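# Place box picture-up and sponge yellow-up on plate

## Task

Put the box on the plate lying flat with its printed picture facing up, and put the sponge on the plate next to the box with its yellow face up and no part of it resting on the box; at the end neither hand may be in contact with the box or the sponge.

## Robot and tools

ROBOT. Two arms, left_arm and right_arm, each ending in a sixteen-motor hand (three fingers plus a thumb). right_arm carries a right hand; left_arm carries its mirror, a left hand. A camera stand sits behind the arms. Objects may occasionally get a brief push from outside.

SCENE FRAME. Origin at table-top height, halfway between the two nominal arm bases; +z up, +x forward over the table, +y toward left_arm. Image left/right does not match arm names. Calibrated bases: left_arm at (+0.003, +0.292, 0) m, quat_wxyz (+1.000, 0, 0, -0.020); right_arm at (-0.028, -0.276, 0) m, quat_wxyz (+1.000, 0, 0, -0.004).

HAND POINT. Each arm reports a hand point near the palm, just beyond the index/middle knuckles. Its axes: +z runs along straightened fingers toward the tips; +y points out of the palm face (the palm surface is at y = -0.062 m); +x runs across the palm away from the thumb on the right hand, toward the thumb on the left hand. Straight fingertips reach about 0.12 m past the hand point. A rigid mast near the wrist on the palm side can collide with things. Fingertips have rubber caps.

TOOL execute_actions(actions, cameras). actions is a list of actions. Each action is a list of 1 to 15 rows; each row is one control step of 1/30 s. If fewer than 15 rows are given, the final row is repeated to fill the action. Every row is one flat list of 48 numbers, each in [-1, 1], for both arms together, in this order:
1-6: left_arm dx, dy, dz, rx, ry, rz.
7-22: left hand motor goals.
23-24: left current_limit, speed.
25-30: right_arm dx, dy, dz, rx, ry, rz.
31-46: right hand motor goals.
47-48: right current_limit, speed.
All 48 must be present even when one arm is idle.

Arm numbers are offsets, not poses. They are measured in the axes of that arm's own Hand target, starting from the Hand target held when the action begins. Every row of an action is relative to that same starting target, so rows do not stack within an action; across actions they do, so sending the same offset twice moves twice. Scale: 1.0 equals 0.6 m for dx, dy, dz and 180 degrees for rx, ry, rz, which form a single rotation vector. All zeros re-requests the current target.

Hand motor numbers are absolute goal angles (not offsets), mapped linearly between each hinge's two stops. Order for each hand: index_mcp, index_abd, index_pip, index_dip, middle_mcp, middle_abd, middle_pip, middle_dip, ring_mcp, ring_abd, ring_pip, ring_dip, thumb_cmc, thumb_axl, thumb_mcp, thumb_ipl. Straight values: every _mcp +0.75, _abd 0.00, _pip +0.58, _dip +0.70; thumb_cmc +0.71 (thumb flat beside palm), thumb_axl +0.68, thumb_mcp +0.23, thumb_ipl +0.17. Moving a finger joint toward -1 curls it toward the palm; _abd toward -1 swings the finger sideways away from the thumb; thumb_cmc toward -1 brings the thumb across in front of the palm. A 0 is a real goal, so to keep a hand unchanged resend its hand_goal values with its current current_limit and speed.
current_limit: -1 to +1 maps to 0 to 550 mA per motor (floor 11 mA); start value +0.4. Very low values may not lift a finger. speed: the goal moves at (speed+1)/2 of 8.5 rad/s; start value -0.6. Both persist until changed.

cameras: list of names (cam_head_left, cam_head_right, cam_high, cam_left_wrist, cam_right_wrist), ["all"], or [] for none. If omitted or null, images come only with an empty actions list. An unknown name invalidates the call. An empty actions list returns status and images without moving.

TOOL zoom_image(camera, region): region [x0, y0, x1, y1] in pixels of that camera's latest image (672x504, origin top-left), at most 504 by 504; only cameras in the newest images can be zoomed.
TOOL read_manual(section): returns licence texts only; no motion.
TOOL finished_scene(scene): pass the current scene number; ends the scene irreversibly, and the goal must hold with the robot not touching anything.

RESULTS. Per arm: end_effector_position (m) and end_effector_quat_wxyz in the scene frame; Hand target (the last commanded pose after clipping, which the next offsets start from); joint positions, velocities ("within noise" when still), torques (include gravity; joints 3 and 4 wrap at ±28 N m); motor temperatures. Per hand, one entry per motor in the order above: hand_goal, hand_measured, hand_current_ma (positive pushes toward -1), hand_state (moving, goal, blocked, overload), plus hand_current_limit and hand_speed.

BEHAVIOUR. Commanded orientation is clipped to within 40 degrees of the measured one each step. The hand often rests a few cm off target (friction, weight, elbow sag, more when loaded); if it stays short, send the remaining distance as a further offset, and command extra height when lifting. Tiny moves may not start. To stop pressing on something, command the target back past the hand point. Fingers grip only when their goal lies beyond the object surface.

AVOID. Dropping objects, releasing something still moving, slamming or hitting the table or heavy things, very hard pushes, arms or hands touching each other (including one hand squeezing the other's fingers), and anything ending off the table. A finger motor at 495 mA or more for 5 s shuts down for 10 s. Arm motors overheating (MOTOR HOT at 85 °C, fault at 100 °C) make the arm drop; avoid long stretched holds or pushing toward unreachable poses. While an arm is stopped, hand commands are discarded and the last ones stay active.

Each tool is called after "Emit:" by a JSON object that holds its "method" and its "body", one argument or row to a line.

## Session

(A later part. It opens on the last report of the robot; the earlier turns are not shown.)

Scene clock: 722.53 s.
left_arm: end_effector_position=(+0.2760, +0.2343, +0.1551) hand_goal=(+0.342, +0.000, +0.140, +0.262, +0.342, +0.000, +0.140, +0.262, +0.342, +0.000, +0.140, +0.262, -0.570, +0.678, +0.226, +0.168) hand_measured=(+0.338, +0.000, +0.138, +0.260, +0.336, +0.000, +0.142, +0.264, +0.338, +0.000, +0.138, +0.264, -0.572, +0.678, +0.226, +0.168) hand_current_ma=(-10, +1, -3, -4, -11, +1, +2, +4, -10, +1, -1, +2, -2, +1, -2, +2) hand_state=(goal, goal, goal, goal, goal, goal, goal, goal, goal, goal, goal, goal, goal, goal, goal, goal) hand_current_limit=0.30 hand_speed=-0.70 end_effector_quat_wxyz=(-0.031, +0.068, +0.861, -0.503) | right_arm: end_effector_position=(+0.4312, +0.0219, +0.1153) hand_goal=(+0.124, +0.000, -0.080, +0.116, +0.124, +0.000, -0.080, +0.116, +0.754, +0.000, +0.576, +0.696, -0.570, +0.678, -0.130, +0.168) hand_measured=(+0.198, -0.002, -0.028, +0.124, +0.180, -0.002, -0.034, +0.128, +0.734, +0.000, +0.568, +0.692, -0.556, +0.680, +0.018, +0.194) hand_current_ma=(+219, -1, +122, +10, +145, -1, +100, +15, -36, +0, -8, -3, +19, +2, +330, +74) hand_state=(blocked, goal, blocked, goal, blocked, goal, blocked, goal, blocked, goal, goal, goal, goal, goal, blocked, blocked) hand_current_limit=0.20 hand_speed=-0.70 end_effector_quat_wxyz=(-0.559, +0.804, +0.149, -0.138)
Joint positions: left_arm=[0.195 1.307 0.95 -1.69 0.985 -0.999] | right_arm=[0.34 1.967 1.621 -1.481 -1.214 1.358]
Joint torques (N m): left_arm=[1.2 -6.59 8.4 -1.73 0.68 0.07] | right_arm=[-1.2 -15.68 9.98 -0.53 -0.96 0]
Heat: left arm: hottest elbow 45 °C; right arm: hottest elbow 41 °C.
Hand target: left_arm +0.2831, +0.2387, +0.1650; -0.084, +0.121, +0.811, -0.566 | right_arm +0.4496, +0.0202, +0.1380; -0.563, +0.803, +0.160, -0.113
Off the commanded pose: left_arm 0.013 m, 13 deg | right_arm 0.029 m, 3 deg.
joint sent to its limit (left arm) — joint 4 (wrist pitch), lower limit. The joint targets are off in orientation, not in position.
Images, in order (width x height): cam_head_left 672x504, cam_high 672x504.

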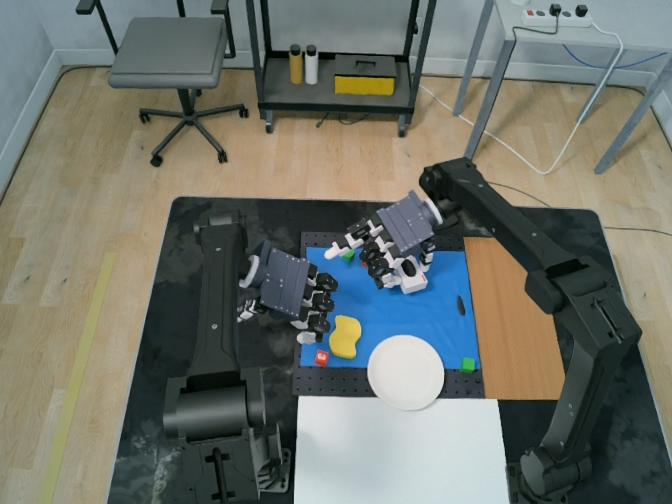

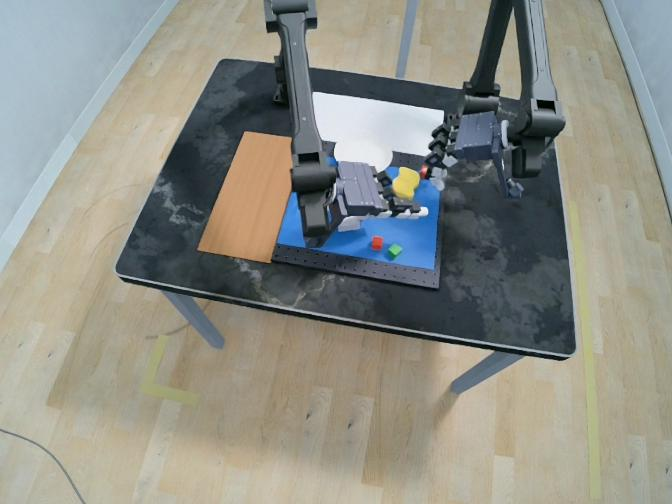

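Emit:
{"method": "execute_actions", "body": {
  "actions": [
    [[0,0,0,0,0,0,0.342,0,0.139,0.261,0.342,0,0.139,0.261,0.342,0,0.139,0.261,-0.571,0.678,0.226,0.168,0.3,-0.7,-0.1775,-0.0267,0.0443,0,0,0,0.123,0,-0.08,0.116,0.123,0,-0.08,0.116,0.342,0,0.139,0.261,-0.571,0.678,-0.13,0.168,0.2,-0.7]],
    [[0,0,0,0,0,0,0.342,0,0.139,0.261,0.342,0,0.139,0.261,0.342,0,0.139,0.261,-0.571,0.678,0.226,0.168,0.3,-0.7,-0.1775,-0.0267,0.0443,0,0,0,0.123,0,-0.08,0.116,0.123,0,-0.08,0.116,0.342,0,0.139,0.261,-0.571,0.678,-0.13,0.168,0.2,-0.7]]
  ],
  "cameras": ["cam_head_left","cam_high"]
}}

Emit:
{"method": "zoom_image", "body": {
  "camera": "cam_head_left",
  "region": [330, 290, 470, 430]
}}

Emit:
{"method": "zoom_image", "body": {
  "camera": "cam_high",
  "region": [290, 110, 430, 230]
}}

Scene clock: 744.57 s.
left_arm: end_effector_position=(+0.2760, +0.2343, +0.1551) hand_goal=(+0.342, +0.000, +0.140, +0.262, +0.342, +0.000, +0.140, +0.262, +0.342, +0.000, +0.140, +0.262, -0.570, +0.678, +0.226, +0.168) hand_measured=(+0.338, +0.000, +0.138, +0.260, +0.336, +0.000, +0.142, +0.264, +0.338, +0.000, +0.138, +0.264, -0.572, +0.678, +0.226, +0.168) hand_current_ma=(-10, +1, -3, -4, -11, +1, +2, +4, -10, +1, -1, +2, -2, +1, -2, +2) hand_state=(goal, goal, goal, goal, goal, goal, goal, goal, goal, goal, goal, goal, goal, goal, goal, goal) hand_current_limit=0.30 hand_speed=-0.70 end_effector_quat_wxyz=(-0.031, +0.068, +0.861, -0.503) | right_arm: end_effector_position=(+0.2353, -0.0074, +0.1492) hand_goal=(+0.124, +0.000, -0.080, +0.116, +0.124, +0.000, -0.080, +0.116, +0.342, +0.000, +0.140, +0.262, -0.570, +0.678, -0.130, +0.168) hand_measured=(+0.198, -0.006, -0.028, +0.126, +0.176, -0.004, -0.036, +0.128, +0.336, +0.000, +0.142, +0.264, -0.552, +0.680, +0.018, +0.196) hand_current_ma=(+217, -4, +122, +11, +133, -3, +96, +15, -5, +0, +1, +2, +27, +3, +330, +77) hand_state=(blocked, goal, blocked, goal, blocked, goal, blocked, goal, goal, goal, goal, goal, goal, goal, blocked, blocked) hand_current_limit=0.20 hand_speed=-0.70 end_effector_quat_wxyz=(-0.565, +0.801, +0.161, -0.118)
Joint positions: left_arm=[0.195 1.307 0.95 -1.69 0.985 -0.999] | right_arm=[0.435 1.38 0.964 -1.091 -1.23 1.646]
Joint torques (N m): left_arm=[1.14 -6.53 8.38 -1.78 0.68 0.07] | right_arm=[0.91 -8.47 5.91 1.02 -0.95 0.17]
Heat: left arm: hottest elbow 45 °C; right arm: hottest elbow 41 °C.
Hand target: left_arm +0.2831, +0.2387, +0.1650; -0.084, +0.121, +0.811, -0.566 | right_arm +0.2296, -0.0056, +0.1504; -0.563, +0.803, +0.160, -0.113
Off the commanded pose: left_arm 0.013 m, 13 deg | right_arm 0.006 m, 1 deg.
joint sent to its limit (left arm) — joint 4 (wrist pitch), lower limit. The joint targets are off in orientation, not in position.
Images, in order (width x height): cam_head_left 672x504, cam_high 672x504.

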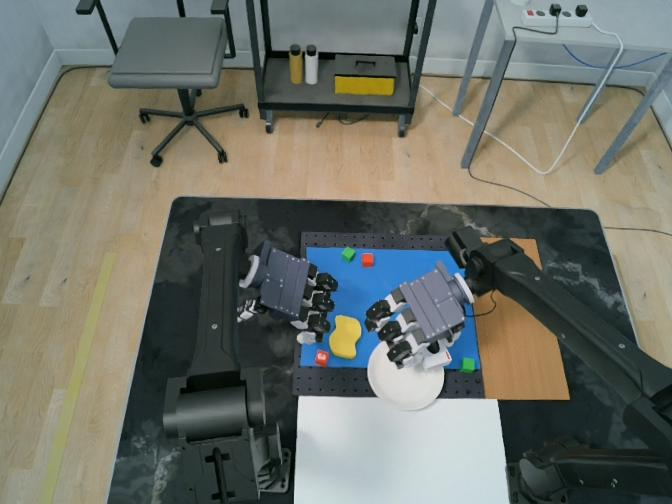

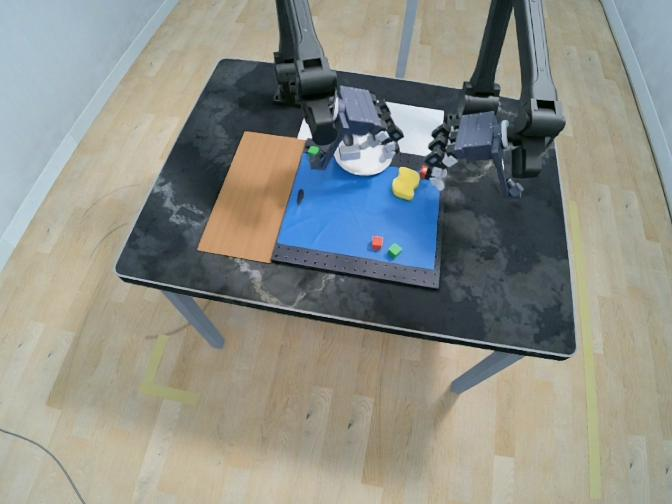

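Scaled by 3.600.

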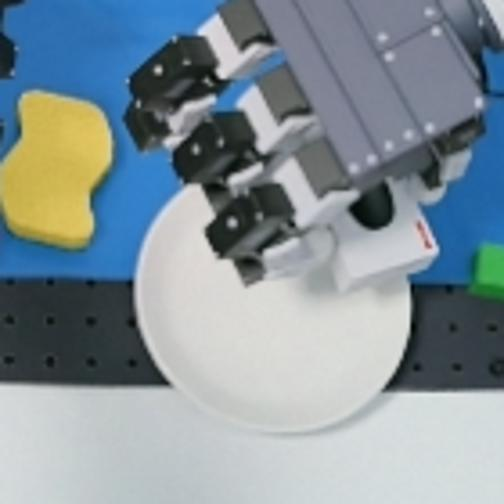

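Scaled by 3.600.

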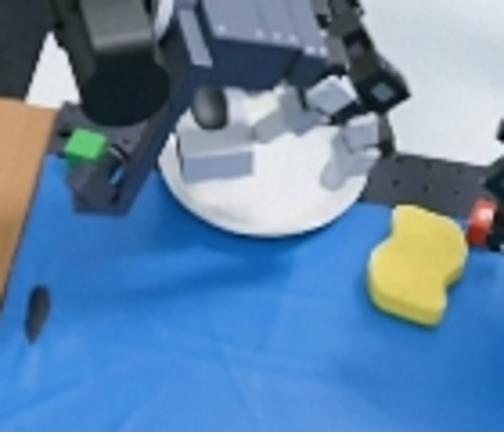

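Emit:
{"method": "execute_actions", "body": {
  "actions": [
    [[0,0,0,0,0,0,0.342,0,0.139,0.261,0.342,0,0.139,0.261,0.342,0,0.139,0.261,-0.571,0.678,0.226,0.168,0.3,-0.7,-0.038,0.0398,0.0372,0,0,0,0.123,0,-0.08,0.116,0.123,0,-0.08,0.116,0.342,0,0.139,0.261,-0.571,0.678,-0.13,0.168,0.2,-0.7]]
  ],
  "cameras": ["cam_head_left","cam_high"]
}}

Emit:
{"method": "zoom_image", "body": {
  "camera": "cam_head_left",
  "region": [360, 310, 470, 420]
}}

Emit:
{"method": "zoom_image", "body": {
  "camera": "cam_high",
  "region": [300, 110, 400, 190]
}}

Scene clock: 750.27 s.
left_arm: end_effector_position=(+0.2760, +0.2343, +0.1551) hand_goal=(+0.342, +0.000, +0.140, +0.262, +0.342, +0.000, +0.140, +0.262, +0.342, +0.000, +0.140, +0.262, -0.570, +0.678, +0.226, +0.168) hand_measured=(+0.338, +0.000, +0.138, +0.260, +0.336, +0.000, +0.142, +0.264, +0.338, +0.000, +0.138, +0.264, -0.572, +0.678, +0.226, +0.168) hand_current_ma=(-10, +1, -3, -4, -11, +1, +2, +4, -10, +1, -1, +2, -2, +1, -2, +2) hand_state=(goal, goal, goal, goal, goal, goal, goal, goal, goal, goal, goal, goal, goal, goal, goal, goal) hand_current_limit=0.30 hand_speed=-0.70 end_effector_quat_wxyz=(-0.031, +0.068, +0.861, -0.503) | right_arm: end_effector_position=(+0.2096, -0.0048, +0.1184) hand_goal=(+0.124, +0.000, -0.080, +0.116, +0.124, +0.000, -0.080, +0.116, +0.342, +0.000, +0.140, +0.262, -0.570, +0.678, -0.130, +0.168) hand_measured=(+0.198, -0.006, -0.028, +0.126, +0.176, -0.004, -0.036, +0.128, +0.336, +0.000, +0.142, +0.264, -0.552, +0.680, +0.018, +0.196) hand_current_ma=(+217, -4, +122, +11, +133, -3, +96, +15, -5, +0, +1, +2, +27, +3, +330, +77) hand_state=(blocked, goal, blocked, goal, blocked, goal, blocked, goal, goal, goal, goal, goal, goal, goal, blocked, blocked) hand_current_limit=0.20 hand_speed=-0.70 end_effector_quat_wxyz=(-0.563, +0.804, +0.156, -0.114)
Joint positions: left_arm=[0.195 1.307 0.95 -1.69 0.985 -0.999] | right_arm=[0.474 1.331 0.826 -0.863 -1.216 1.795]
Joint torques (N m): left_arm=[1.26 -6.65 8.36 -1.72 0.68 0.1] | right_arm=[1.14 -7.82 5.75 1.33 -0.93 0.17]
Heat: left arm: hottest elbow 45 °C; right arm: hottest elbow 41 °C.
Hand target: left_arm +0.2831, +0.2387, +0.1650; -0.084, +0.121, +0.811, -0.566 | right_arm +0.2036, -0.0025, +0.1204; -0.563, +0.803, +0.160, -0.113
Off the commanded pose: left_arm 0.013 m, 13 deg | right_arm 0.007 m, 1 deg.
joint sent to its limit (left arm) — joint 4 (wrist pitch), lower limit. The joint targets are off in orientation, not in position.
Images, in order (width x height): cam_head_left 672x504, cam_high 672x504.

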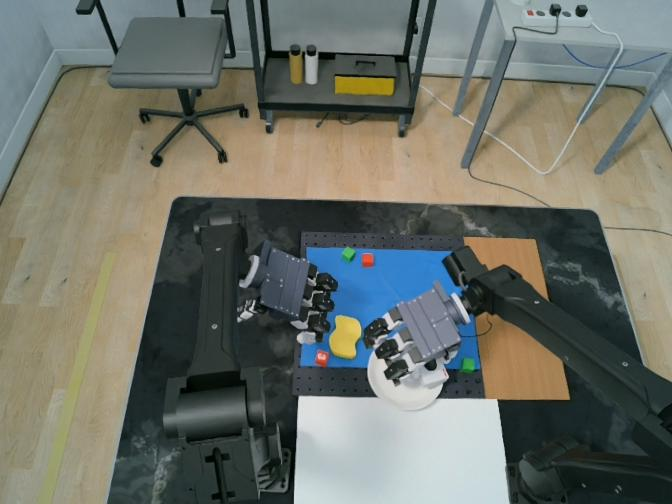

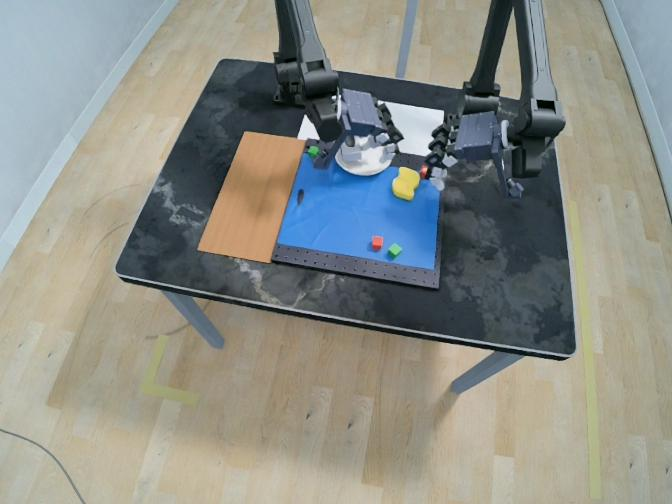

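Scaled by 4.582.

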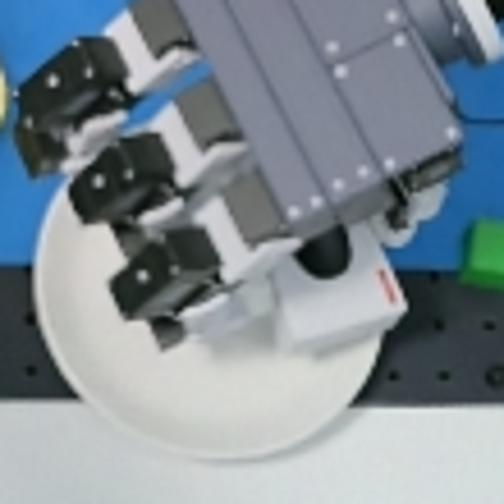

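Scaled by 5.040.

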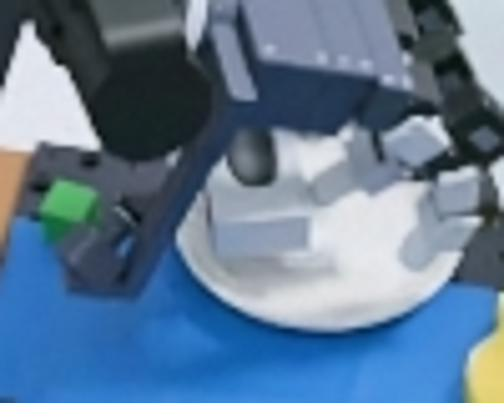

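Emit:
{"method": "execute_actions", "body": {
  "actions": [
    [[0,0,0,0,0,0, 0.342,0,0.139,0.261,0.342,0,0.139,0.261,0.342,0,0.139,0.261,-0.571,0.678,0.226,0.168,0.3,-0.7, 0,0.0314,0.0114,0,0,0, 0.123,0,-0.08,0.116,0.123,0,-0.08,0.116,0.342,0,0.139,0.261,-0.571,0.678,-0.13,0.168,0.2,-0.7]]
  ],
  "cameras": ["cam_head_left","cam_head_right"]
}}

Emit:
{"method": "zoom_image", "body": {
  "camera": "cam_head_left",
  "region": [340, 300, 480, 420]
}}

Scene clock: 765.87 s.
left_arm: end_effector_position=(+0.2760, +0.2343, +0.1551) hand_goal=(+0.342, +0.000, +0.140, +0.262, +0.342, +0.000, +0.140, +0.262, +0.342, +0.000, +0.140, +0.262, -0.570, +0.678, +0.226, +0.168) hand_measured=(+0.338, +0.000, +0.138, +0.260, +0.336, +0.000, +0.142, +0.264, +0.338, +0.000, +0.138, +0.264, -0.572, +0.678, +0.226, +0.168) hand_current_ma=(-10, +1, -3, -4, -11, +1, +2, +4, -10, +1, -1, +2, -2, +1, -2, +2) hand_state=(goal, goal, goal, goal, goal, goal, goal, goal, goal, goal, goal, goal, goal, goal, goal, goal) hand_current_limit=0.30 hand_speed=-0.70 end_effector_quat_wxyz=(-0.031, +0.068, +0.861, -0.503) | right_arm: end_effector_position=(+0.2100, -0.0048, +0.1072) hand_goal=(+0.124, +0.000, -0.080, +0.116, +0.124, +0.000, -0.080, +0.116, +0.342, +0.000, +0.140, +0.262, -0.570, +0.678, -0.130, +0.168) hand_measured=(+0.198, -0.006, -0.028, +0.126, +0.176, -0.004, -0.036, +0.128, +0.336, +0.000, +0.142, +0.264, -0.552, +0.680, +0.018, +0.196) hand_current_ma=(+217, -4, +122, +11, +133, -3, +96, +15, -5, +0, +1, +2, +27, +3, +330, +77) hand_state=(blocked, goal, blocked, goal, blocked, goal, blocked, goal, goal, goal, goal, goal, goal, goal, blocked, blocked) hand_current_limit=0.20 hand_speed=-0.70 end_effector_quat_wxyz=(-0.566, +0.802, +0.162, -0.102)
Joint positions: left_arm=[0.195 1.307 0.95 -1.69 0.985 -0.999] | right_arm=[0.474 1.331 0.792 -0.795 -1.214 1.802]
Joint torques (N m): left_arm=[1.14 -6.65 8.38 -1.72 0.68 0.09] | right_arm=[1.2 -5.77 5.68 1.47 -0.92 0.17]
Heat: left arm: hottest elbow 45 °C; right arm: hottest elbow 41 °C.
Hand target: left_arm +0.2831, +0.2387, +0.1650; -0.084, +0.121, +0.811, -0.566 | right_arm +0.2036, -0.0025, +0.1004; -0.563, +0.803, +0.160, -0.113
Off the commanded pose: left_arm 0.013 m, 13 deg | right_arm 0.010 m, 1 deg.
joint sent to its limit (left arm) — joint 4 (wrist pitch), lower limit. The joint targets are off in orientation, not in position.
Images, in order (width x height): cam_head_left 672x504, cam_head_right 672x504.

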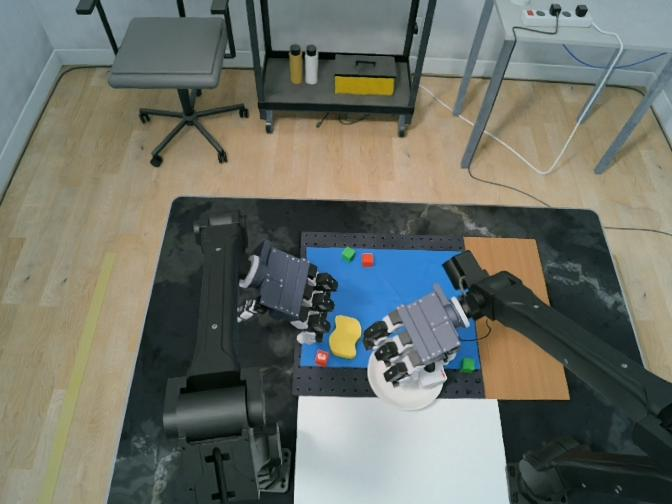

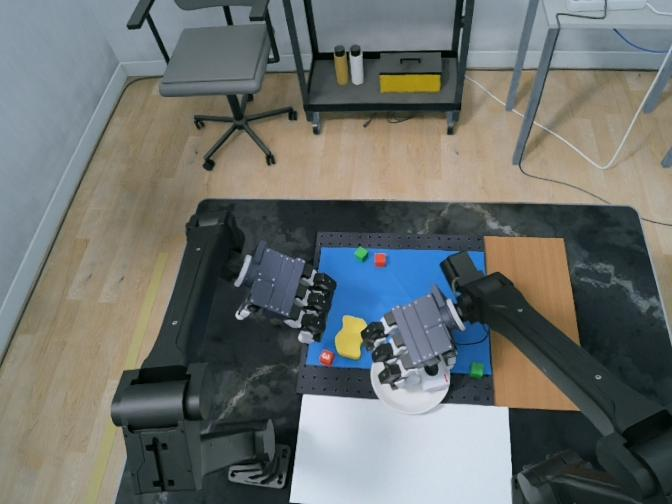

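Scaled by 3.600.

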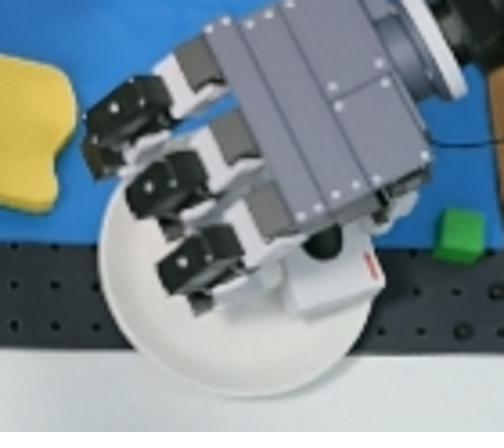

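Emit:
{"method": "execute_actions", "body": {
  "actions": [
    [[0,0,0,0,0,0, 0.342,0,0.139,0.261,0.342,0,0.139,0.261,0.342,0,0.139,0.261,-0.571,0.678,0.226,0.168,0.3,-0.7, 0.0239,0.0237,0.0326,0,0,0, 0.123,0,-0.08,0.116,0.123,0,-0.08,0.116,0.342,0,0.139,0.261,-0.571,0.678,-0.13,0.168,0.2,-0.7]],
    [[0,0,0,0,0,0, 0.342,0,0.139,0.261,0.342,0,0.139,0.261,0.342,0,0.139,0.261,-0.571,0.678,0.226,0.168,0.3,-0.7, 0,0.0236,0.0086,0,0,0, 0.123,0,-0.08,0.116,0.123,0,-0.08,0.116,0.342,0,0.139,0.261,-0.571,0.678,-0.13,0.168,0.2,-0.7]]
  ],
  "cameras": ["cam_head_left"]
}}

Emit:
{"method": "zoom_image", "body": {
  "camera": "cam_head_left",
  "region": [340, 300, 480, 420]
}}

Scene clock: 778.23 s.
left_arm: end_effector_position=(+0.2760, +0.2343, +0.1551) hand_goal=(+0.342, +0.000, +0.140, +0.262, +0.342, +0.000, +0.140, +0.262, +0.342, +0.000, +0.140, +0.262, -0.570, +0.678, +0.226, +0.168) hand_measured=(+0.338, +0.000, +0.138, +0.260, +0.336, +0.000, +0.142, +0.264, +0.338, +0.000, +0.138, +0.264, -0.572, +0.678, +0.226, +0.168) hand_current_ma=(-10, +1, -3, -4, -11, +1, +2, +4, -10, +1, -1, +2, -2, +1, -2, +2) hand_state=(goal, goal, goal, goal, goal, goal, goal, goal, goal, goal, goal, goal, goal, goal, goal, goal) hand_current_limit=0.30 hand_speed=-0.70 end_effector_quat_wxyz=(-0.031, +0.068, +0.861, -0.503) | right_arm: end_effector_position=(+0.2199, +0.0145, +0.0862) hand_goal=(+0.124, +0.000, -0.080, +0.116, +0.124, +0.000, -0.080, +0.116, +0.342, +0.000, +0.140, +0.262, -0.570, +0.678, -0.130, +0.168) hand_measured=(+0.196, -0.006, -0.028, +0.134, +0.170, -0.004, -0.066, +0.114, +0.336, +0.000, +0.142, +0.264, -0.532, +0.686, +0.018, +0.198) hand_current_ma=(+207, -5, +122, +30, +111, -2, +20, -2, -5, +0, +1, +2, +80, +12, +330, +85) hand_state=(blocked, goal, blocked, goal, blocked, goal, goal, goal, goal, goal, goal, goal, blocked, goal, blocked, blocked) hand_current_limit=0.20 hand_speed=-0.70 end_effector_quat_wxyz=(-0.569, +0.801, +0.159, -0.099)
Joint positions: left_arm=[0.195 1.307 0.95 -1.69 0.985 -0.999] | right_arm=[0.507 1.395 0.777 -0.601 -1.209 1.921]
Joint torques (N m): left_arm=[1.2 -6.59 8.34 -1.8 0.67 0.09] | right_arm=[1.2 -4.48 4.64 1.92 -0.74 -0.13]
Heat: left arm: hottest elbow 45 °C; right arm: hottest elbow 40 °C.
Hand target: left_arm +0.2831, +0.2387, +0.1650; -0.084, +0.121, +0.811, -0.566 | right_arm +0.2116, +0.0155, +0.0652; -0.563, +0.803, +0.160, -0.113
Off the commanded pose: left_arm 0.013 m, 13 deg | right_arm 0.023 m, 2 deg.
joint sent to its limit (left arm) — joint 4 (wrist pitch), lower limit. The joint targets are off in orientation, not in position.
Images, in order (width x height): cam_head_left 672x504.

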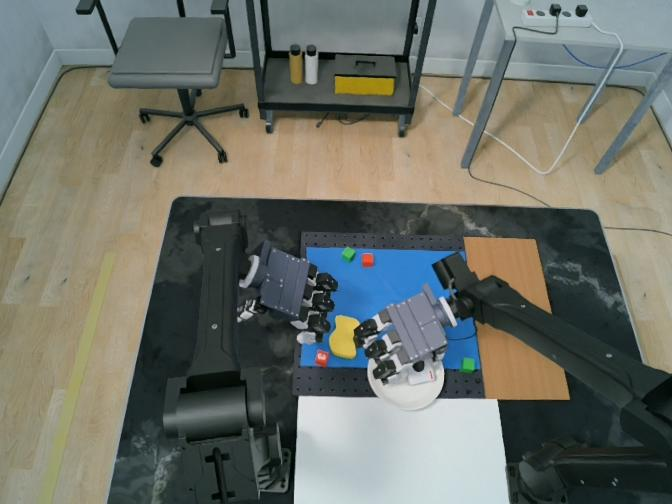

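Scaled by 3.600.

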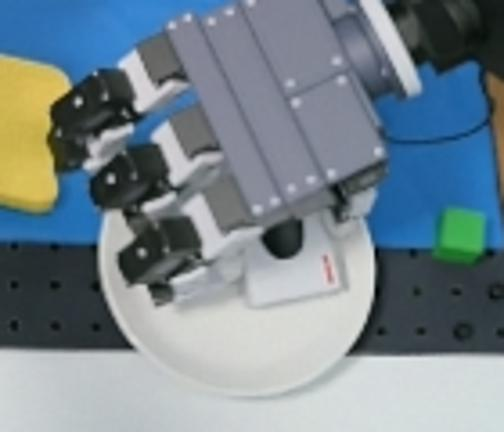

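Emit:
{"method": "execute_actions", "body": {
  "actions": [
    [[0,0,0,0,0,0, 0.342,0,0.139,0.261,0.342,0,0.139,0.261,0.342,0,0.139,0.261,-0.571,0.678,0.226,0.168,0.3,-0.7, 0,0,0,0,0,0, 0.123,0,-0.08,0.116,0.123,0,-0.08,0.116,0.754,0,0.576,0.696,-0.571,0.678,-0.13,0.168,0.2,-0.7]]
  ],
  "cameras": ["cam_head_left"]
}}

Emit:
{"method": "zoom_image", "body": {
  "camera": "cam_head_left",
  "region": [340, 300, 480, 420]
}}

Scene clock: 786.33 s.
left_arm: end_effector_position=(+0.2760, +0.2343, +0.1551) hand_goal=(+0.342, +0.000, +0.140, +0.262, +0.342, +0.000, +0.140, +0.262, +0.342, +0.000, +0.140, +0.262, -0.570, +0.678, +0.226, +0.168) hand_measured=(+0.338, +0.000, +0.138, +0.260, +0.336, +0.000, +0.142, +0.264, +0.338, +0.000, +0.138, +0.264, -0.572, +0.678, +0.226, +0.168) hand_current_ma=(-10, +1, -3, -4, -11, +1, +2, +4, -10, +1, -1, +2, -2, +1, -2, +2) hand_state=(goal, goal, goal, goal, goal, goal, goal, goal, goal, goal, goal, goal, goal, goal, goal, goal) hand_current_limit=0.30 hand_speed=-0.70 end_effector_quat_wxyz=(-0.031, +0.068, +0.861, -0.503) | right_arm: end_effector_position=(+0.2198, +0.0145, +0.0861) hand_goal=(+0.124, +0.000, -0.080, +0.116, +0.124, +0.000, -0.080, +0.116, +0.754, +0.000, +0.576, +0.696, -0.570, +0.678, -0.130, +0.168) hand_measured=(+0.196, -0.006, -0.028, +0.134, +0.170, -0.004, -0.066, +0.114, +0.732, +0.000, +0.568, +0.692, -0.532, +0.686, +0.018, +0.198) hand_current_ma=(+207, -5, +122, +30, +111, -2, +19, -2, -41, +0, -9, -3, +80, +12, +330, +85) hand_state=(blocked, goal, blocked, goal, blocked, goal, goal, goal, blocked, goal, goal, goal, blocked, goal, blocked, blocked) hand_current_limit=0.20 hand_speed=-0.70 end_effector_quat_wxyz=(-0.569, +0.801, +0.159, -0.099)
Joint positions: left_arm=[0.195 1.307 0.95 -1.69 0.985 -0.999] | right_arm=[0.507 1.395 0.777 -0.601 -1.209 1.921]
Joint torques (N m): left_arm=[1.2 -6.59 8.34 -1.74 0.67 0.08] | right_arm=[1.2 -4.54 4.64 1.96 -0.75 -0.13]
Heat: left arm: hottest elbow 45 °C; right arm: hottest elbow 40 °C.
Hand target: left_arm +0.2831, +0.2387, +0.1650; -0.084, +0.121, +0.811, -0.566 | right_arm +0.2115, +0.0154, +0.0651; -0.563, +0.803, +0.160, -0.113
Off the commanded pose: left_arm 0.013 m, 13 deg | right_arm 0.022 m, 2 deg.
joint sent to its limit (left arm) — joint 4 (wrist pitch), lower limit. The joint targets are off in orientation, not in position.
Images, in order (width x height): cam_head_left 672x504.

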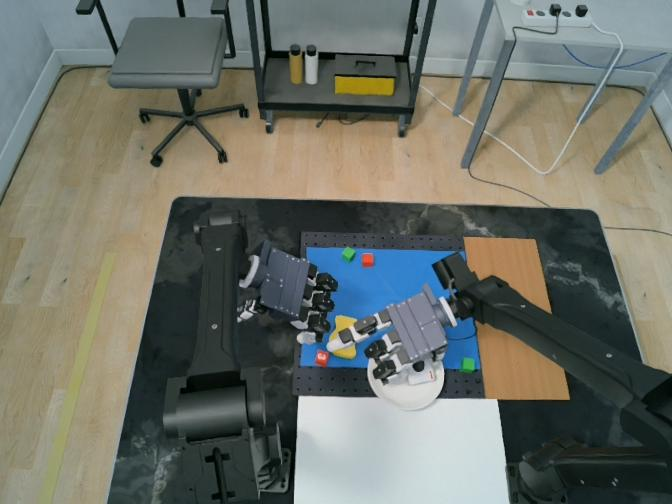

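Scaled by 3.600.

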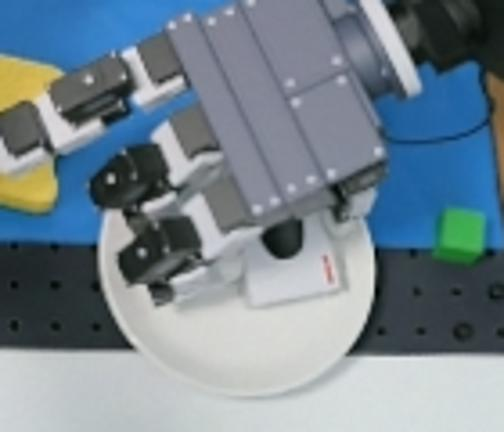

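Emit:
{"method": "execute_actions", "body": {
  "actions": [
    [[0,0,0,0,0,0, 0.342,0,0.139,0.261,0.342,0,0.139,0.261,0.342,0,0.139,0.261,-0.571,0.678,0.226,0.168,0.3,-0.7, 0.0097,-0.0602,0.0027,0,0,0, 0.123,0,-0.08,0.116,0.123,0,-0.08,0.116,0.754,0,0.576,0.696,-0.571,0.678,-0.13,0.168,0.2,-0.7]],
    [[0,0,0,0,0,0, 0.342,0,0.139,0.261,0.342,0,0.139,0.261,0.342,0,0.139,0.261,-0.571,0.678,0.226,0.168,0.3,-0.7, 0,0.0523,0.019,0,0,0, 0.123,0,-0.08,0.116,0.123,0,-0.08,0.116,0.754,0,0.576,0.696,-0.571,0.678,-0.13,0.168,0.2,-0.7]]
  ],
  "cameras": ["cam_head_left"]
}}

Emit:
{"method": "zoom_image", "body": {
  "camera": "cam_head_left",
  "region": [340, 300, 480, 420]
}}

Scene clock: 793.17 s.
left_arm: end_effector_position=(+0.2760, +0.2343, +0.1551) hand_goal=(+0.342, +0.000, +0.140, +0.262, +0.342, +0.000, +0.140, +0.262, +0.342, +0.000, +0.140, +0.262, -0.570, +0.678, +0.226, +0.168) hand_measured=(+0.338, +0.000, +0.138, +0.260, +0.336, +0.000, +0.142, +0.264, +0.338, +0.000, +0.138, +0.264, -0.572, +0.678, +0.226, +0.168) hand_current_ma=(-10, +1, -3, -4, -11, +1, +2, +4, -10, +1, -1, +2, -2, +1, -2, +2) hand_state=(goal, goal, goal, goal, goal, goal, goal, goal, goal, goal, goal, goal, goal, goal, goal, goal) hand_current_limit=0.30 hand_speed=-0.70 end_effector_quat_wxyz=(-0.031, +0.068, +0.861, -0.503) | right_arm: end_effector_position=(+0.2160, +0.0290, +0.0833) hand_goal=(+0.124, +0.000, -0.080, +0.116, +0.124, +0.000, -0.080, +0.116, +0.754, +0.000, +0.576, +0.696, -0.570, +0.678, -0.130, +0.168) hand_measured=(+0.194, +0.000, -0.034, +0.126, +0.166, -0.002, -0.060, +0.128, +0.732, +0.000, +0.568, +0.692, -0.540, +0.686, +0.018, +0.202) hand_current_ma=(+203, +0, +106, +11, +102, -1, +33, +15, -39, +0, -9, -3, +61, +12, +330, +103) hand_state=(blocked, goal, blocked, goal, blocked, goal, blocked, goal, blocked, goal, goal, goal, blocked, goal, blocked, blocked) hand_current_limit=0.20 hand_speed=-0.70 end_effector_quat_wxyz=(-0.567, +0.802, +0.153, -0.108)
Joint positions: left_arm=[0.195 1.307 0.95 -1.69 0.985 -0.999] | right_arm=[0.546 1.409 0.775 -0.511 -1.196 2.022]
Joint torques (N m): left_arm=[1.03 -6.53 8.36 -1.76 0.68 0.08] | right_arm=[1.03 -5.07 4.96 2.22 -0.73 -0.23]
Heat: left arm: hottest elbow 45 °C; right arm: hottest elbow 40 °C.
Hand target: left_arm +0.2831, +0.2387, +0.1650; -0.084, +0.121, +0.811, -0.566 | right_arm +0.2115, +0.0305, +0.0652; -0.563, +0.803, +0.160, -0.113
Off the commanded pose: left_arm 0.013 m, 13 deg | right_arm 0.019 m, 1 deg.
joint sent to its limit (left arm) — joint 4 (wrist pitch), lower limit. The joint targets are off in orientation, not in position.
Images, in order (width x height): cam_head_left 672x504.

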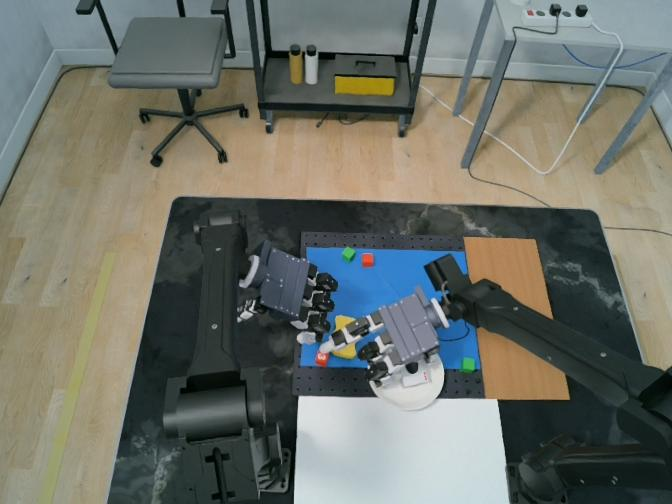

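Scaled by 3.600.

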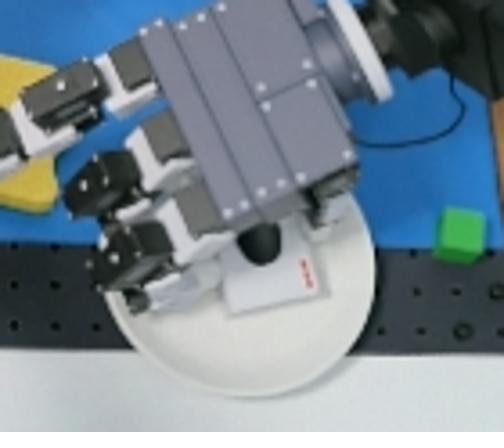

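Emit:
{"method": "execute_actions", "body": {
  "actions": [
    [[0,0,0,0,0,0, 0.342,0,0.139,0.261,0.342,0,0.139,0.261,0.342,0,0.139,0.261,-0.571,0.678,0.226,0.168,0.3,-0.7, 0,-0.01,-0.0036,0,0,0, 0.17,0,-0.04,0.116,0.17,0,-0.04,0.116,0.754,0,0.576,0.696,-0.571,0.678,0.06,0.168,0.1,-0.85]],
    [[0,0,0,0,0,0, 0.342,0,0.139,0.261,0.342,0,0.139,0.261,0.342,0,0.139,0.261,-0.571,0.678,0.226,0.168,0.3,-0.7, 0,0,0,0,0,0, 0.17,0,-0.04,0.116,0.17,0,-0.04,0.116,0.754,0,0.576,0.696,-0.571,0.678,0.13,0.168,0.1,-0.85]]
  ],
  "cameras": ["cam_head_left"]
}}

Emit:
{"method": "zoom_image", "body": {
  "camera": "cam_head_left",
  "region": [340, 300, 480, 420]
}}

Scene clock: 798.20 s.
left_arm: end_effector_position=(+0.2760, +0.2343, +0.1551) hand_goal=(+0.342, +0.000, +0.140, +0.262, +0.342, +0.000, +0.140, +0.262, +0.342, +0.000, +0.140, +0.262, -0.570, +0.678, +0.226, +0.168) hand_measured=(+0.338, +0.000, +0.138, +0.260, +0.336, +0.000, +0.142, +0.264, +0.338, +0.000, +0.138, +0.264, -0.572, +0.678, +0.226, +0.168) hand_current_ma=(-10, +1, -3, -4, -11, +1, +2, +4, -10, +1, -1, +2, -2, +1, -2, +2) hand_state=(goal, goal, goal, goal, goal, goal, goal, goal, goal, goal, goal, goal, goal, goal, goal, goal) hand_current_limit=0.30 hand_speed=-0.70 end_effector_quat_wxyz=(-0.031, +0.068, +0.861, -0.503) | right_arm: end_effector_position=(+0.2163, +0.0292, +0.0831) hand_goal=(+0.170, +0.000, -0.040, +0.116, +0.170, +0.000, -0.040, +0.116, +0.754, +0.000, +0.576, +0.696, -0.570, +0.678, +0.130, +0.168) hand_measured=(+0.184, +0.000, -0.028, +0.118, +0.168, -0.002, -0.042, +0.120, +0.732, +0.000, +0.568, +0.692, -0.568, +0.680, +0.126, +0.170) hand_current_ma=(+20, +0, +16, +1, -1, -1, -1, +3, -39, +0, -9, -3, +1, +2, -4, +2) hand_state=(goal, goal, goal, goal, goal, goal, goal, goal, blocked, goal, goal, goal, goal, goal, goal, goal) hand_current_limit=0.10 hand_speed=-0.85 end_effector_quat_wxyz=(-0.567, +0.802, +0.156, -0.107)
Joint positions: left_arm=[0.195 1.307 0.95 -1.69 0.985 -0.999] | right_arm=[0.546 1.409 0.775 -0.511 -1.196 2.017]
Joint torques (N m): left_arm=[1.08 -6.65 8.31 -1.76 0.69 0.09] | right_arm=[0.97 -5.83 5.52 1.51 -0.72 -0.13]
Heat: left arm: hottest elbow 45 °C; right arm: hottest elbow 39 °C.
Hand target: left_arm +0.2831, +0.2387, +0.1650; -0.084, +0.121, +0.811, -0.566 | right_arm +0.2116, +0.0305, +0.0716; -0.563, +0.803, +0.160, -0.113
Off the commanded pose: left_arm 0.013 m, 13 deg | right_arm 0.013 m, 1 deg.
joint sent to its limit (left arm) — joint 4 (wrist pitch), lower limit. The joint targets are off in orientation, not in position.
Images, in order (width x height): cam_head_left 672x504.

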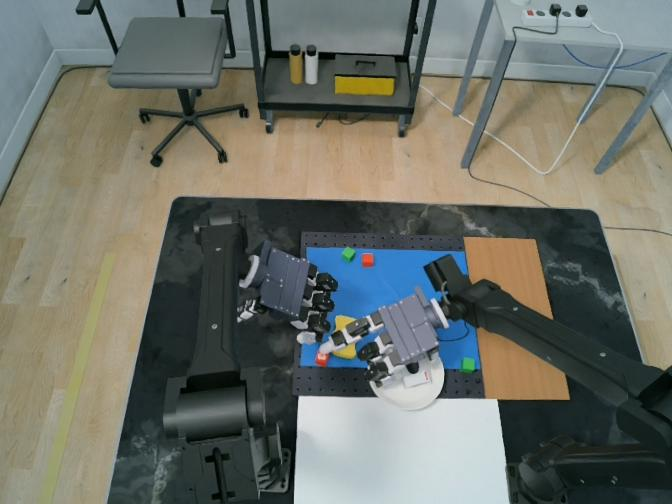

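Scaled by 3.600.

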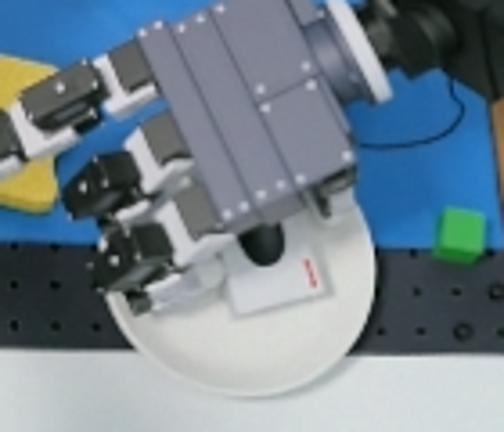

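Emit:
{"method": "execute_actions", "body": {
  "actions": [
    [[0,0,0,0,0,0, 0.342,0,0.139,0.261,0.342,0,0.139,0.261,0.342,0,0.139,0.261,-0.571,0.678,0.226,0.168,0.3,-0.7, 0,-0.05,-0.018,0,0,0, 0.19,0,-0.03,0.116,0.19,0,-0.03,0.116,0.754,0,0.576,0.696,-0.571,0.678,0.226,0.168,0.2,-0.8]],
    [[0,0,0,0,0,0, 0.342,0,0.139,0.261,0.342,0,0.139,0.261,0.342,0,0.139,0.261,-0.571,0.678,0.226,0.168,0.3,-0.7, 0,-0.08,-0.029,0,0,0, 0.22,0,0,0.15,0.22,0,0,0.15,0.754,0,0.576,0.696,-0.571,0.678,0.226,0.168,0.2,-0.8]],
    [[0,0,0,0,0,0, 0.342,0,0.139,0.261,0.342,0,0.139,0.261,0.342,0,0.139,0.261,-0.571,0.678,0.226,0.168,0.3,-0.7, -0.05,-0.04,-0.16,0,0,0, 0.342,0,0.139,0.261,0.342,0,0.139,0.261,0.342,0,0.139,0.261,-0.571,0.678,0.226,0.168,0.2,-0.7]]
  ],
  "cameras": ["cam_head_left"]
}}

Emit:
{"method": "zoom_image", "body": {
  "camera": "cam_head_left",
  "region": [320, 300, 460, 420]
}}

Scene clock: 803.87 s.
left_arm: end_effector_position=(+0.2760, +0.2343, +0.1551) hand_goal=(+0.342, +0.000, +0.140, +0.262, +0.342, +0.000, +0.140, +0.262, +0.342, +0.000, +0.140, +0.262, -0.570, +0.678, +0.226, +0.168) hand_measured=(+0.338, +0.000, +0.138, +0.260, +0.336, +0.000, +0.142, +0.264, +0.338, +0.000, +0.138, +0.264, -0.572, +0.678, +0.226, +0.168) hand_current_ma=(-10, +1, -3, -4, -11, +1, +2, +4, -10, +1, -1, +2, -2, +1, -2, +2) hand_state=(goal, goal, goal, goal, goal, goal, goal, goal, goal, goal, goal, goal, goal, goal, goal, goal) hand_current_limit=0.30 hand_speed=-0.70 end_effector_quat_wxyz=(-0.031, +0.068, +0.861, -0.503) | right_arm: end_effector_position=(+0.1956, -0.0572, +0.1960) hand_goal=(+0.342, +0.000, +0.140, +0.262, +0.342, +0.000, +0.140, +0.262, +0.342, +0.000, +0.140, +0.262, -0.570, +0.678, +0.226, +0.168) hand_measured=(+0.330, +0.000, +0.136, +0.260, +0.330, -0.002, +0.136, +0.260, +0.338, +0.000, +0.142, +0.264, -0.570, +0.680, +0.222, +0.170) hand_current_ma=(-17, +0, -3, -2, -16, -1, -3, -2, -3, +0, +2, +2, +0, +2, -4, +1) hand_state=(goal, goal, goal, goal, goal, goal, goal, goal, goal, goal, goal, goal, goal, goal, goal, goal) hand_current_limit=0.20 hand_speed=-0.70 end_effector_quat_wxyz=(-0.558, +0.810, +0.137, -0.114)
Joint positions: left_arm=[0.195 1.307 0.95 -1.69 0.985 -0.999] | right_arm=[0.347 1.205 0.942 -1.388 -1.211 1.518]
Joint torques (N m): left_arm=[1.14 -6.65 8.4 -1.7 0.69 0.09] | right_arm=[-1.44 -4.25 10.93 -0.08 -0.98 -0.07]
Heat: left arm: hottest elbow 45 °C; right arm: hottest elbow 39 °C.
Hand target: left_arm +0.2831, +0.2387, +0.1650; -0.084, +0.121, +0.811, -0.566 | right_arm +0.2156, -0.0565, +0.2098; -0.563, +0.803, +0.160, -0.113
Off the commanded pose: left_arm 0.013 m, 13 deg | right_arm 0.024 m, 3 deg.
joint sent to its limit (left arm) — joint 4 (wrist pitch), lower limit. The joint targets are off in orientation, not in position.
Images, in order (width x height): cam_head_left 672x504.

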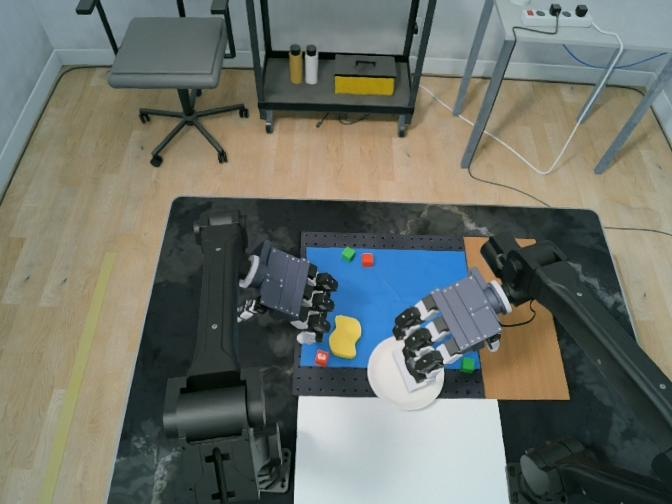

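Scaled by 3.600.

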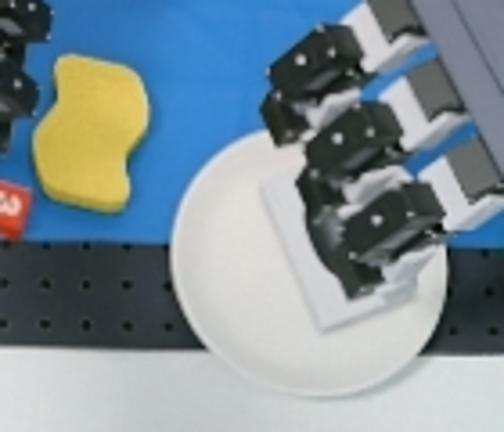

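Emit:
{"method": "execute_actions", "body": {
  "actions": [
    [[0,0,0,0,0,0, 0.342,0,0.139,0.261,0.342,0,0.139,0.261,0.342,0,0.139,0.261,-0.571,0.678,0.226,0.168,0.3,-0.7, -0.0087,0.0798,0.1705,0,0,0, 0.754,0,0.576,0.696,0.754,0,0.576,0.696,-0.205,0,0.576,0.696,0.71,0.68,0.23,0.17,0.3,-0.4]]
  ],
  "cameras": ["cam_head_left"]
}}

Emit:
{"method": "zoom_image", "body": {
  "camera": "cam_head_left",
  "region": [320, 300, 460, 420]
}}

Scene clock: 819.37 s.
left_arm: end_effector_position=(+0.2760, +0.2343, +0.1551) hand_goal=(+0.342, +0.000, +0.140, +0.262, +0.342, +0.000, +0.140, +0.262, +0.342, +0.000, +0.140, +0.262, -0.570, +0.678, +0.226, +0.168) hand_measured=(+0.338, +0.000, +0.138, +0.260, +0.336, +0.000, +0.142, +0.264, +0.338, +0.000, +0.138, +0.264, -0.572, +0.678, +0.226, +0.168) hand_current_ma=(-10, +1, -3, -4, -11, +1, +2, +4, -10, +1, -1, +2, -2, +1, -2, +2) hand_state=(goal, goal, goal, goal, goal, goal, goal, goal, goal, goal, goal, goal, goal, goal, goal, goal) hand_current_limit=0.30 hand_speed=-0.70 end_effector_quat_wxyz=(-0.031, +0.068, +0.861, -0.503) | right_arm: end_effector_position=(+0.1870, +0.0132, +0.1322) hand_goal=(+0.754, +0.000, +0.576, +0.696, +0.754, +0.000, +0.576, +0.696, -0.204, +0.000, +0.576, +0.696, +0.710, +0.680, +0.230, +0.170) hand_measured=(+0.734, +0.000, +0.568, +0.692, +0.736, -0.002, +0.570, +0.692, -0.202, +0.000, +0.572, +0.694, +0.692, +0.680, +0.228, +0.170) hand_current_ma=(-33, +0, -8, -2, -31, -1, -7, -3, +1, +0, -3, -2, -27, +0, -3, +0) hand_state=(goal, goal, goal, goal, goal, goal, goal, goal, goal, goal, goal, goal, goal, goal, goal, goal) hand_current_limit=0.30 hand_speed=-0.40 end_effector_quat_wxyz=(-0.565, +0.798, +0.168, -0.125)
Joint positions: left_arm=[0.195 1.307 0.95 -1.69 0.985 -0.999] | right_arm=[0.548 1.276 0.807 -0.784 -1.216 1.919]
Joint torques (N m): left_arm=[1.08 -6.83 8.34 -1.8 0.7 0.09] | right_arm=[1.38 -6.95 5.81 1.51 -0.89 0.2]
Heat: left arm: hottest elbow 46 °C; right arm: hottest elbow 40 °C.
Hand target: left_arm +0.2831, +0.2387, +0.1650; -0.084, +0.121, +0.811, -0.566 | right_arm +0.1799, +0.0150, +0.1299; -0.563, +0.803, +0.160, -0.113
Off the commanded pose: left_arm 0.013 m, 13 deg | right_arm 0.008 m, 2 deg.
joint sent to its limit (left arm) — joint 4 (wrist pitch), lower limit. The joint targets are off in orientation, not in position.
Images, in order (width x height): cam_head_left 672x504.

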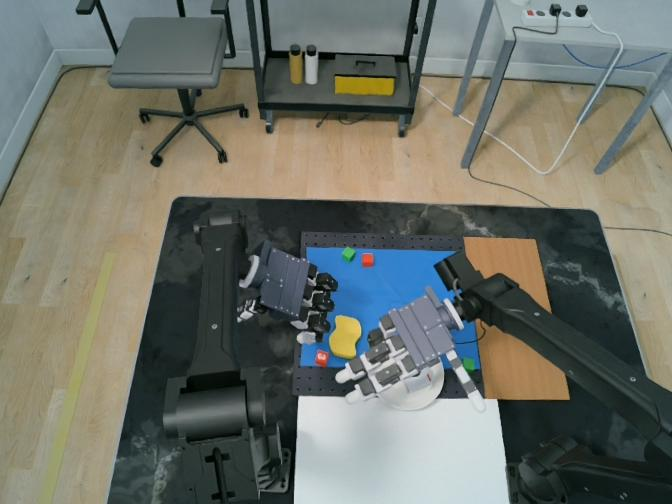

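Scaled by 3.600.

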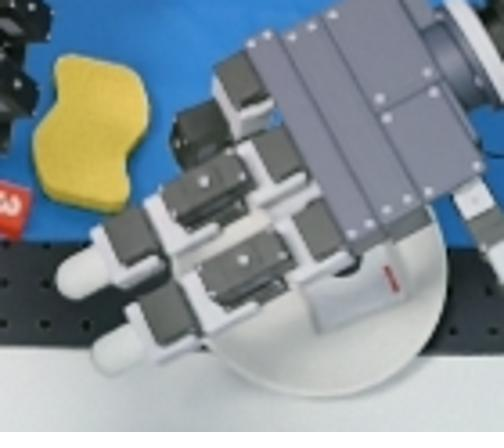

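Emit:
{"method": "execute_actions", "body": {
  "actions": [
    [[0,0,0,0,0,0, 0.342,0,0.139,0.261,0.342,0,0.139,0.261,0.342,0,0.139,0.261,-0.571,0.678,0.226,0.168,0.3,-0.7, -0.009,0.106,0.0427,0,0,0, 0.754,0,0.576,0.696,0.754,0,0.576,0.696,-0.205,0,0.576,0.696,0.71,0.68,0.23,0.17,0.3,-0.4]]
  ],
  "cameras": ["cam_head_left"]
}}

Emit:
{"method": "zoom_image", "body": {
  "camera": "cam_head_left",
  "region": [320, 300, 460, 420]
}}

Scene clock: 825.57 s.
left_arm: end_effector_position=(+0.2760, +0.2343, +0.1551) hand_goal=(+0.342, +0.000, +0.140, +0.262, +0.342, +0.000, +0.140, +0.262, +0.342, +0.000, +0.140, +0.262, -0.570, +0.678, +0.226, +0.168) hand_measured=(+0.338, +0.000, +0.138, +0.260, +0.336, +0.000, +0.142, +0.264, +0.338, +0.000, +0.138, +0.264, -0.572, +0.678, +0.226, +0.168) hand_current_ma=(-10, +1, -3, -4, -11, +1, +2, +4, -10, +1, -1, +2, -2, +1, -2, +2) hand_state=(goal, goal, goal, goal, goal, goal, goal, goal, goal, goal, goal, goal, goal, goal, goal, goal) hand_current_limit=0.30 hand_speed=-0.70 end_effector_quat_wxyz=(-0.031, +0.068, +0.861, -0.503) | right_arm: end_effector_position=(+0.1854, +0.0188, +0.0861) hand_goal=(+0.754, +0.000, +0.576, +0.696, +0.754, +0.000, +0.576, +0.696, -0.204, +0.000, +0.576, +0.696, +0.710, +0.680, +0.230, +0.170) hand_measured=(+0.738, +0.000, +0.570, +0.694, +0.738, -0.002, +0.570, +0.692, -0.236, +0.044, +0.556, +0.686, +0.696, +0.680, +0.228, +0.170) hand_current_ma=(-25, +0, -6, -2, -23, -1, -5, -3, -66, +78, -32, -11, -22, +0, -3, +0) hand_state=(goal, goal, goal, goal, goal, goal, goal, goal, blocked, blocked, blocked, goal, goal, goal, goal, goal) hand_current_limit=0.30 hand_speed=-0.40 end_effector_quat_wxyz=(-0.578, +0.792, +0.175, -0.093)
Joint positions: left_arm=[0.195 1.307 0.95 -1.69 0.985 -0.999] | right_arm=[0.562 1.301 0.669 -0.45 -1.207 2.03]
Joint torques (N m): left_arm=[1.2 -6.53 8.42 -1.76 0.67 0.09] | right_arm=[1.2 -3.25 4.29 1.7 -0.01 0.15]
Heat: left arm: hottest elbow 46 °C; right arm: hottest elbow 40 °C.
Hand target: left_arm +0.2831, +0.2387, +0.1650; -0.084, +0.121, +0.811, -0.566 | right_arm +0.1740, +0.0152, +0.0614; -0.563, +0.803, +0.160, -0.113
Off the commanded pose: left_arm 0.013 m, 13 deg | right_arm 0.028 m, 4 deg.
joint sent to its limit (left arm) — joint 4 (wrist pitch), lower limit. The joint targets are off in orientation, not in position.
Images, in order (width x height): cam_head_left 672x504.

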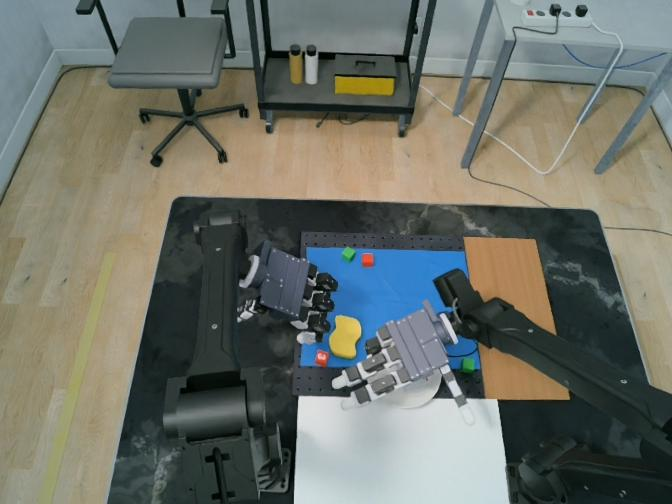

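Scaled by 3.600.

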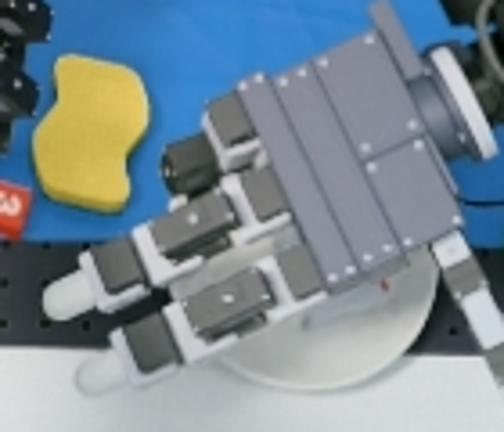

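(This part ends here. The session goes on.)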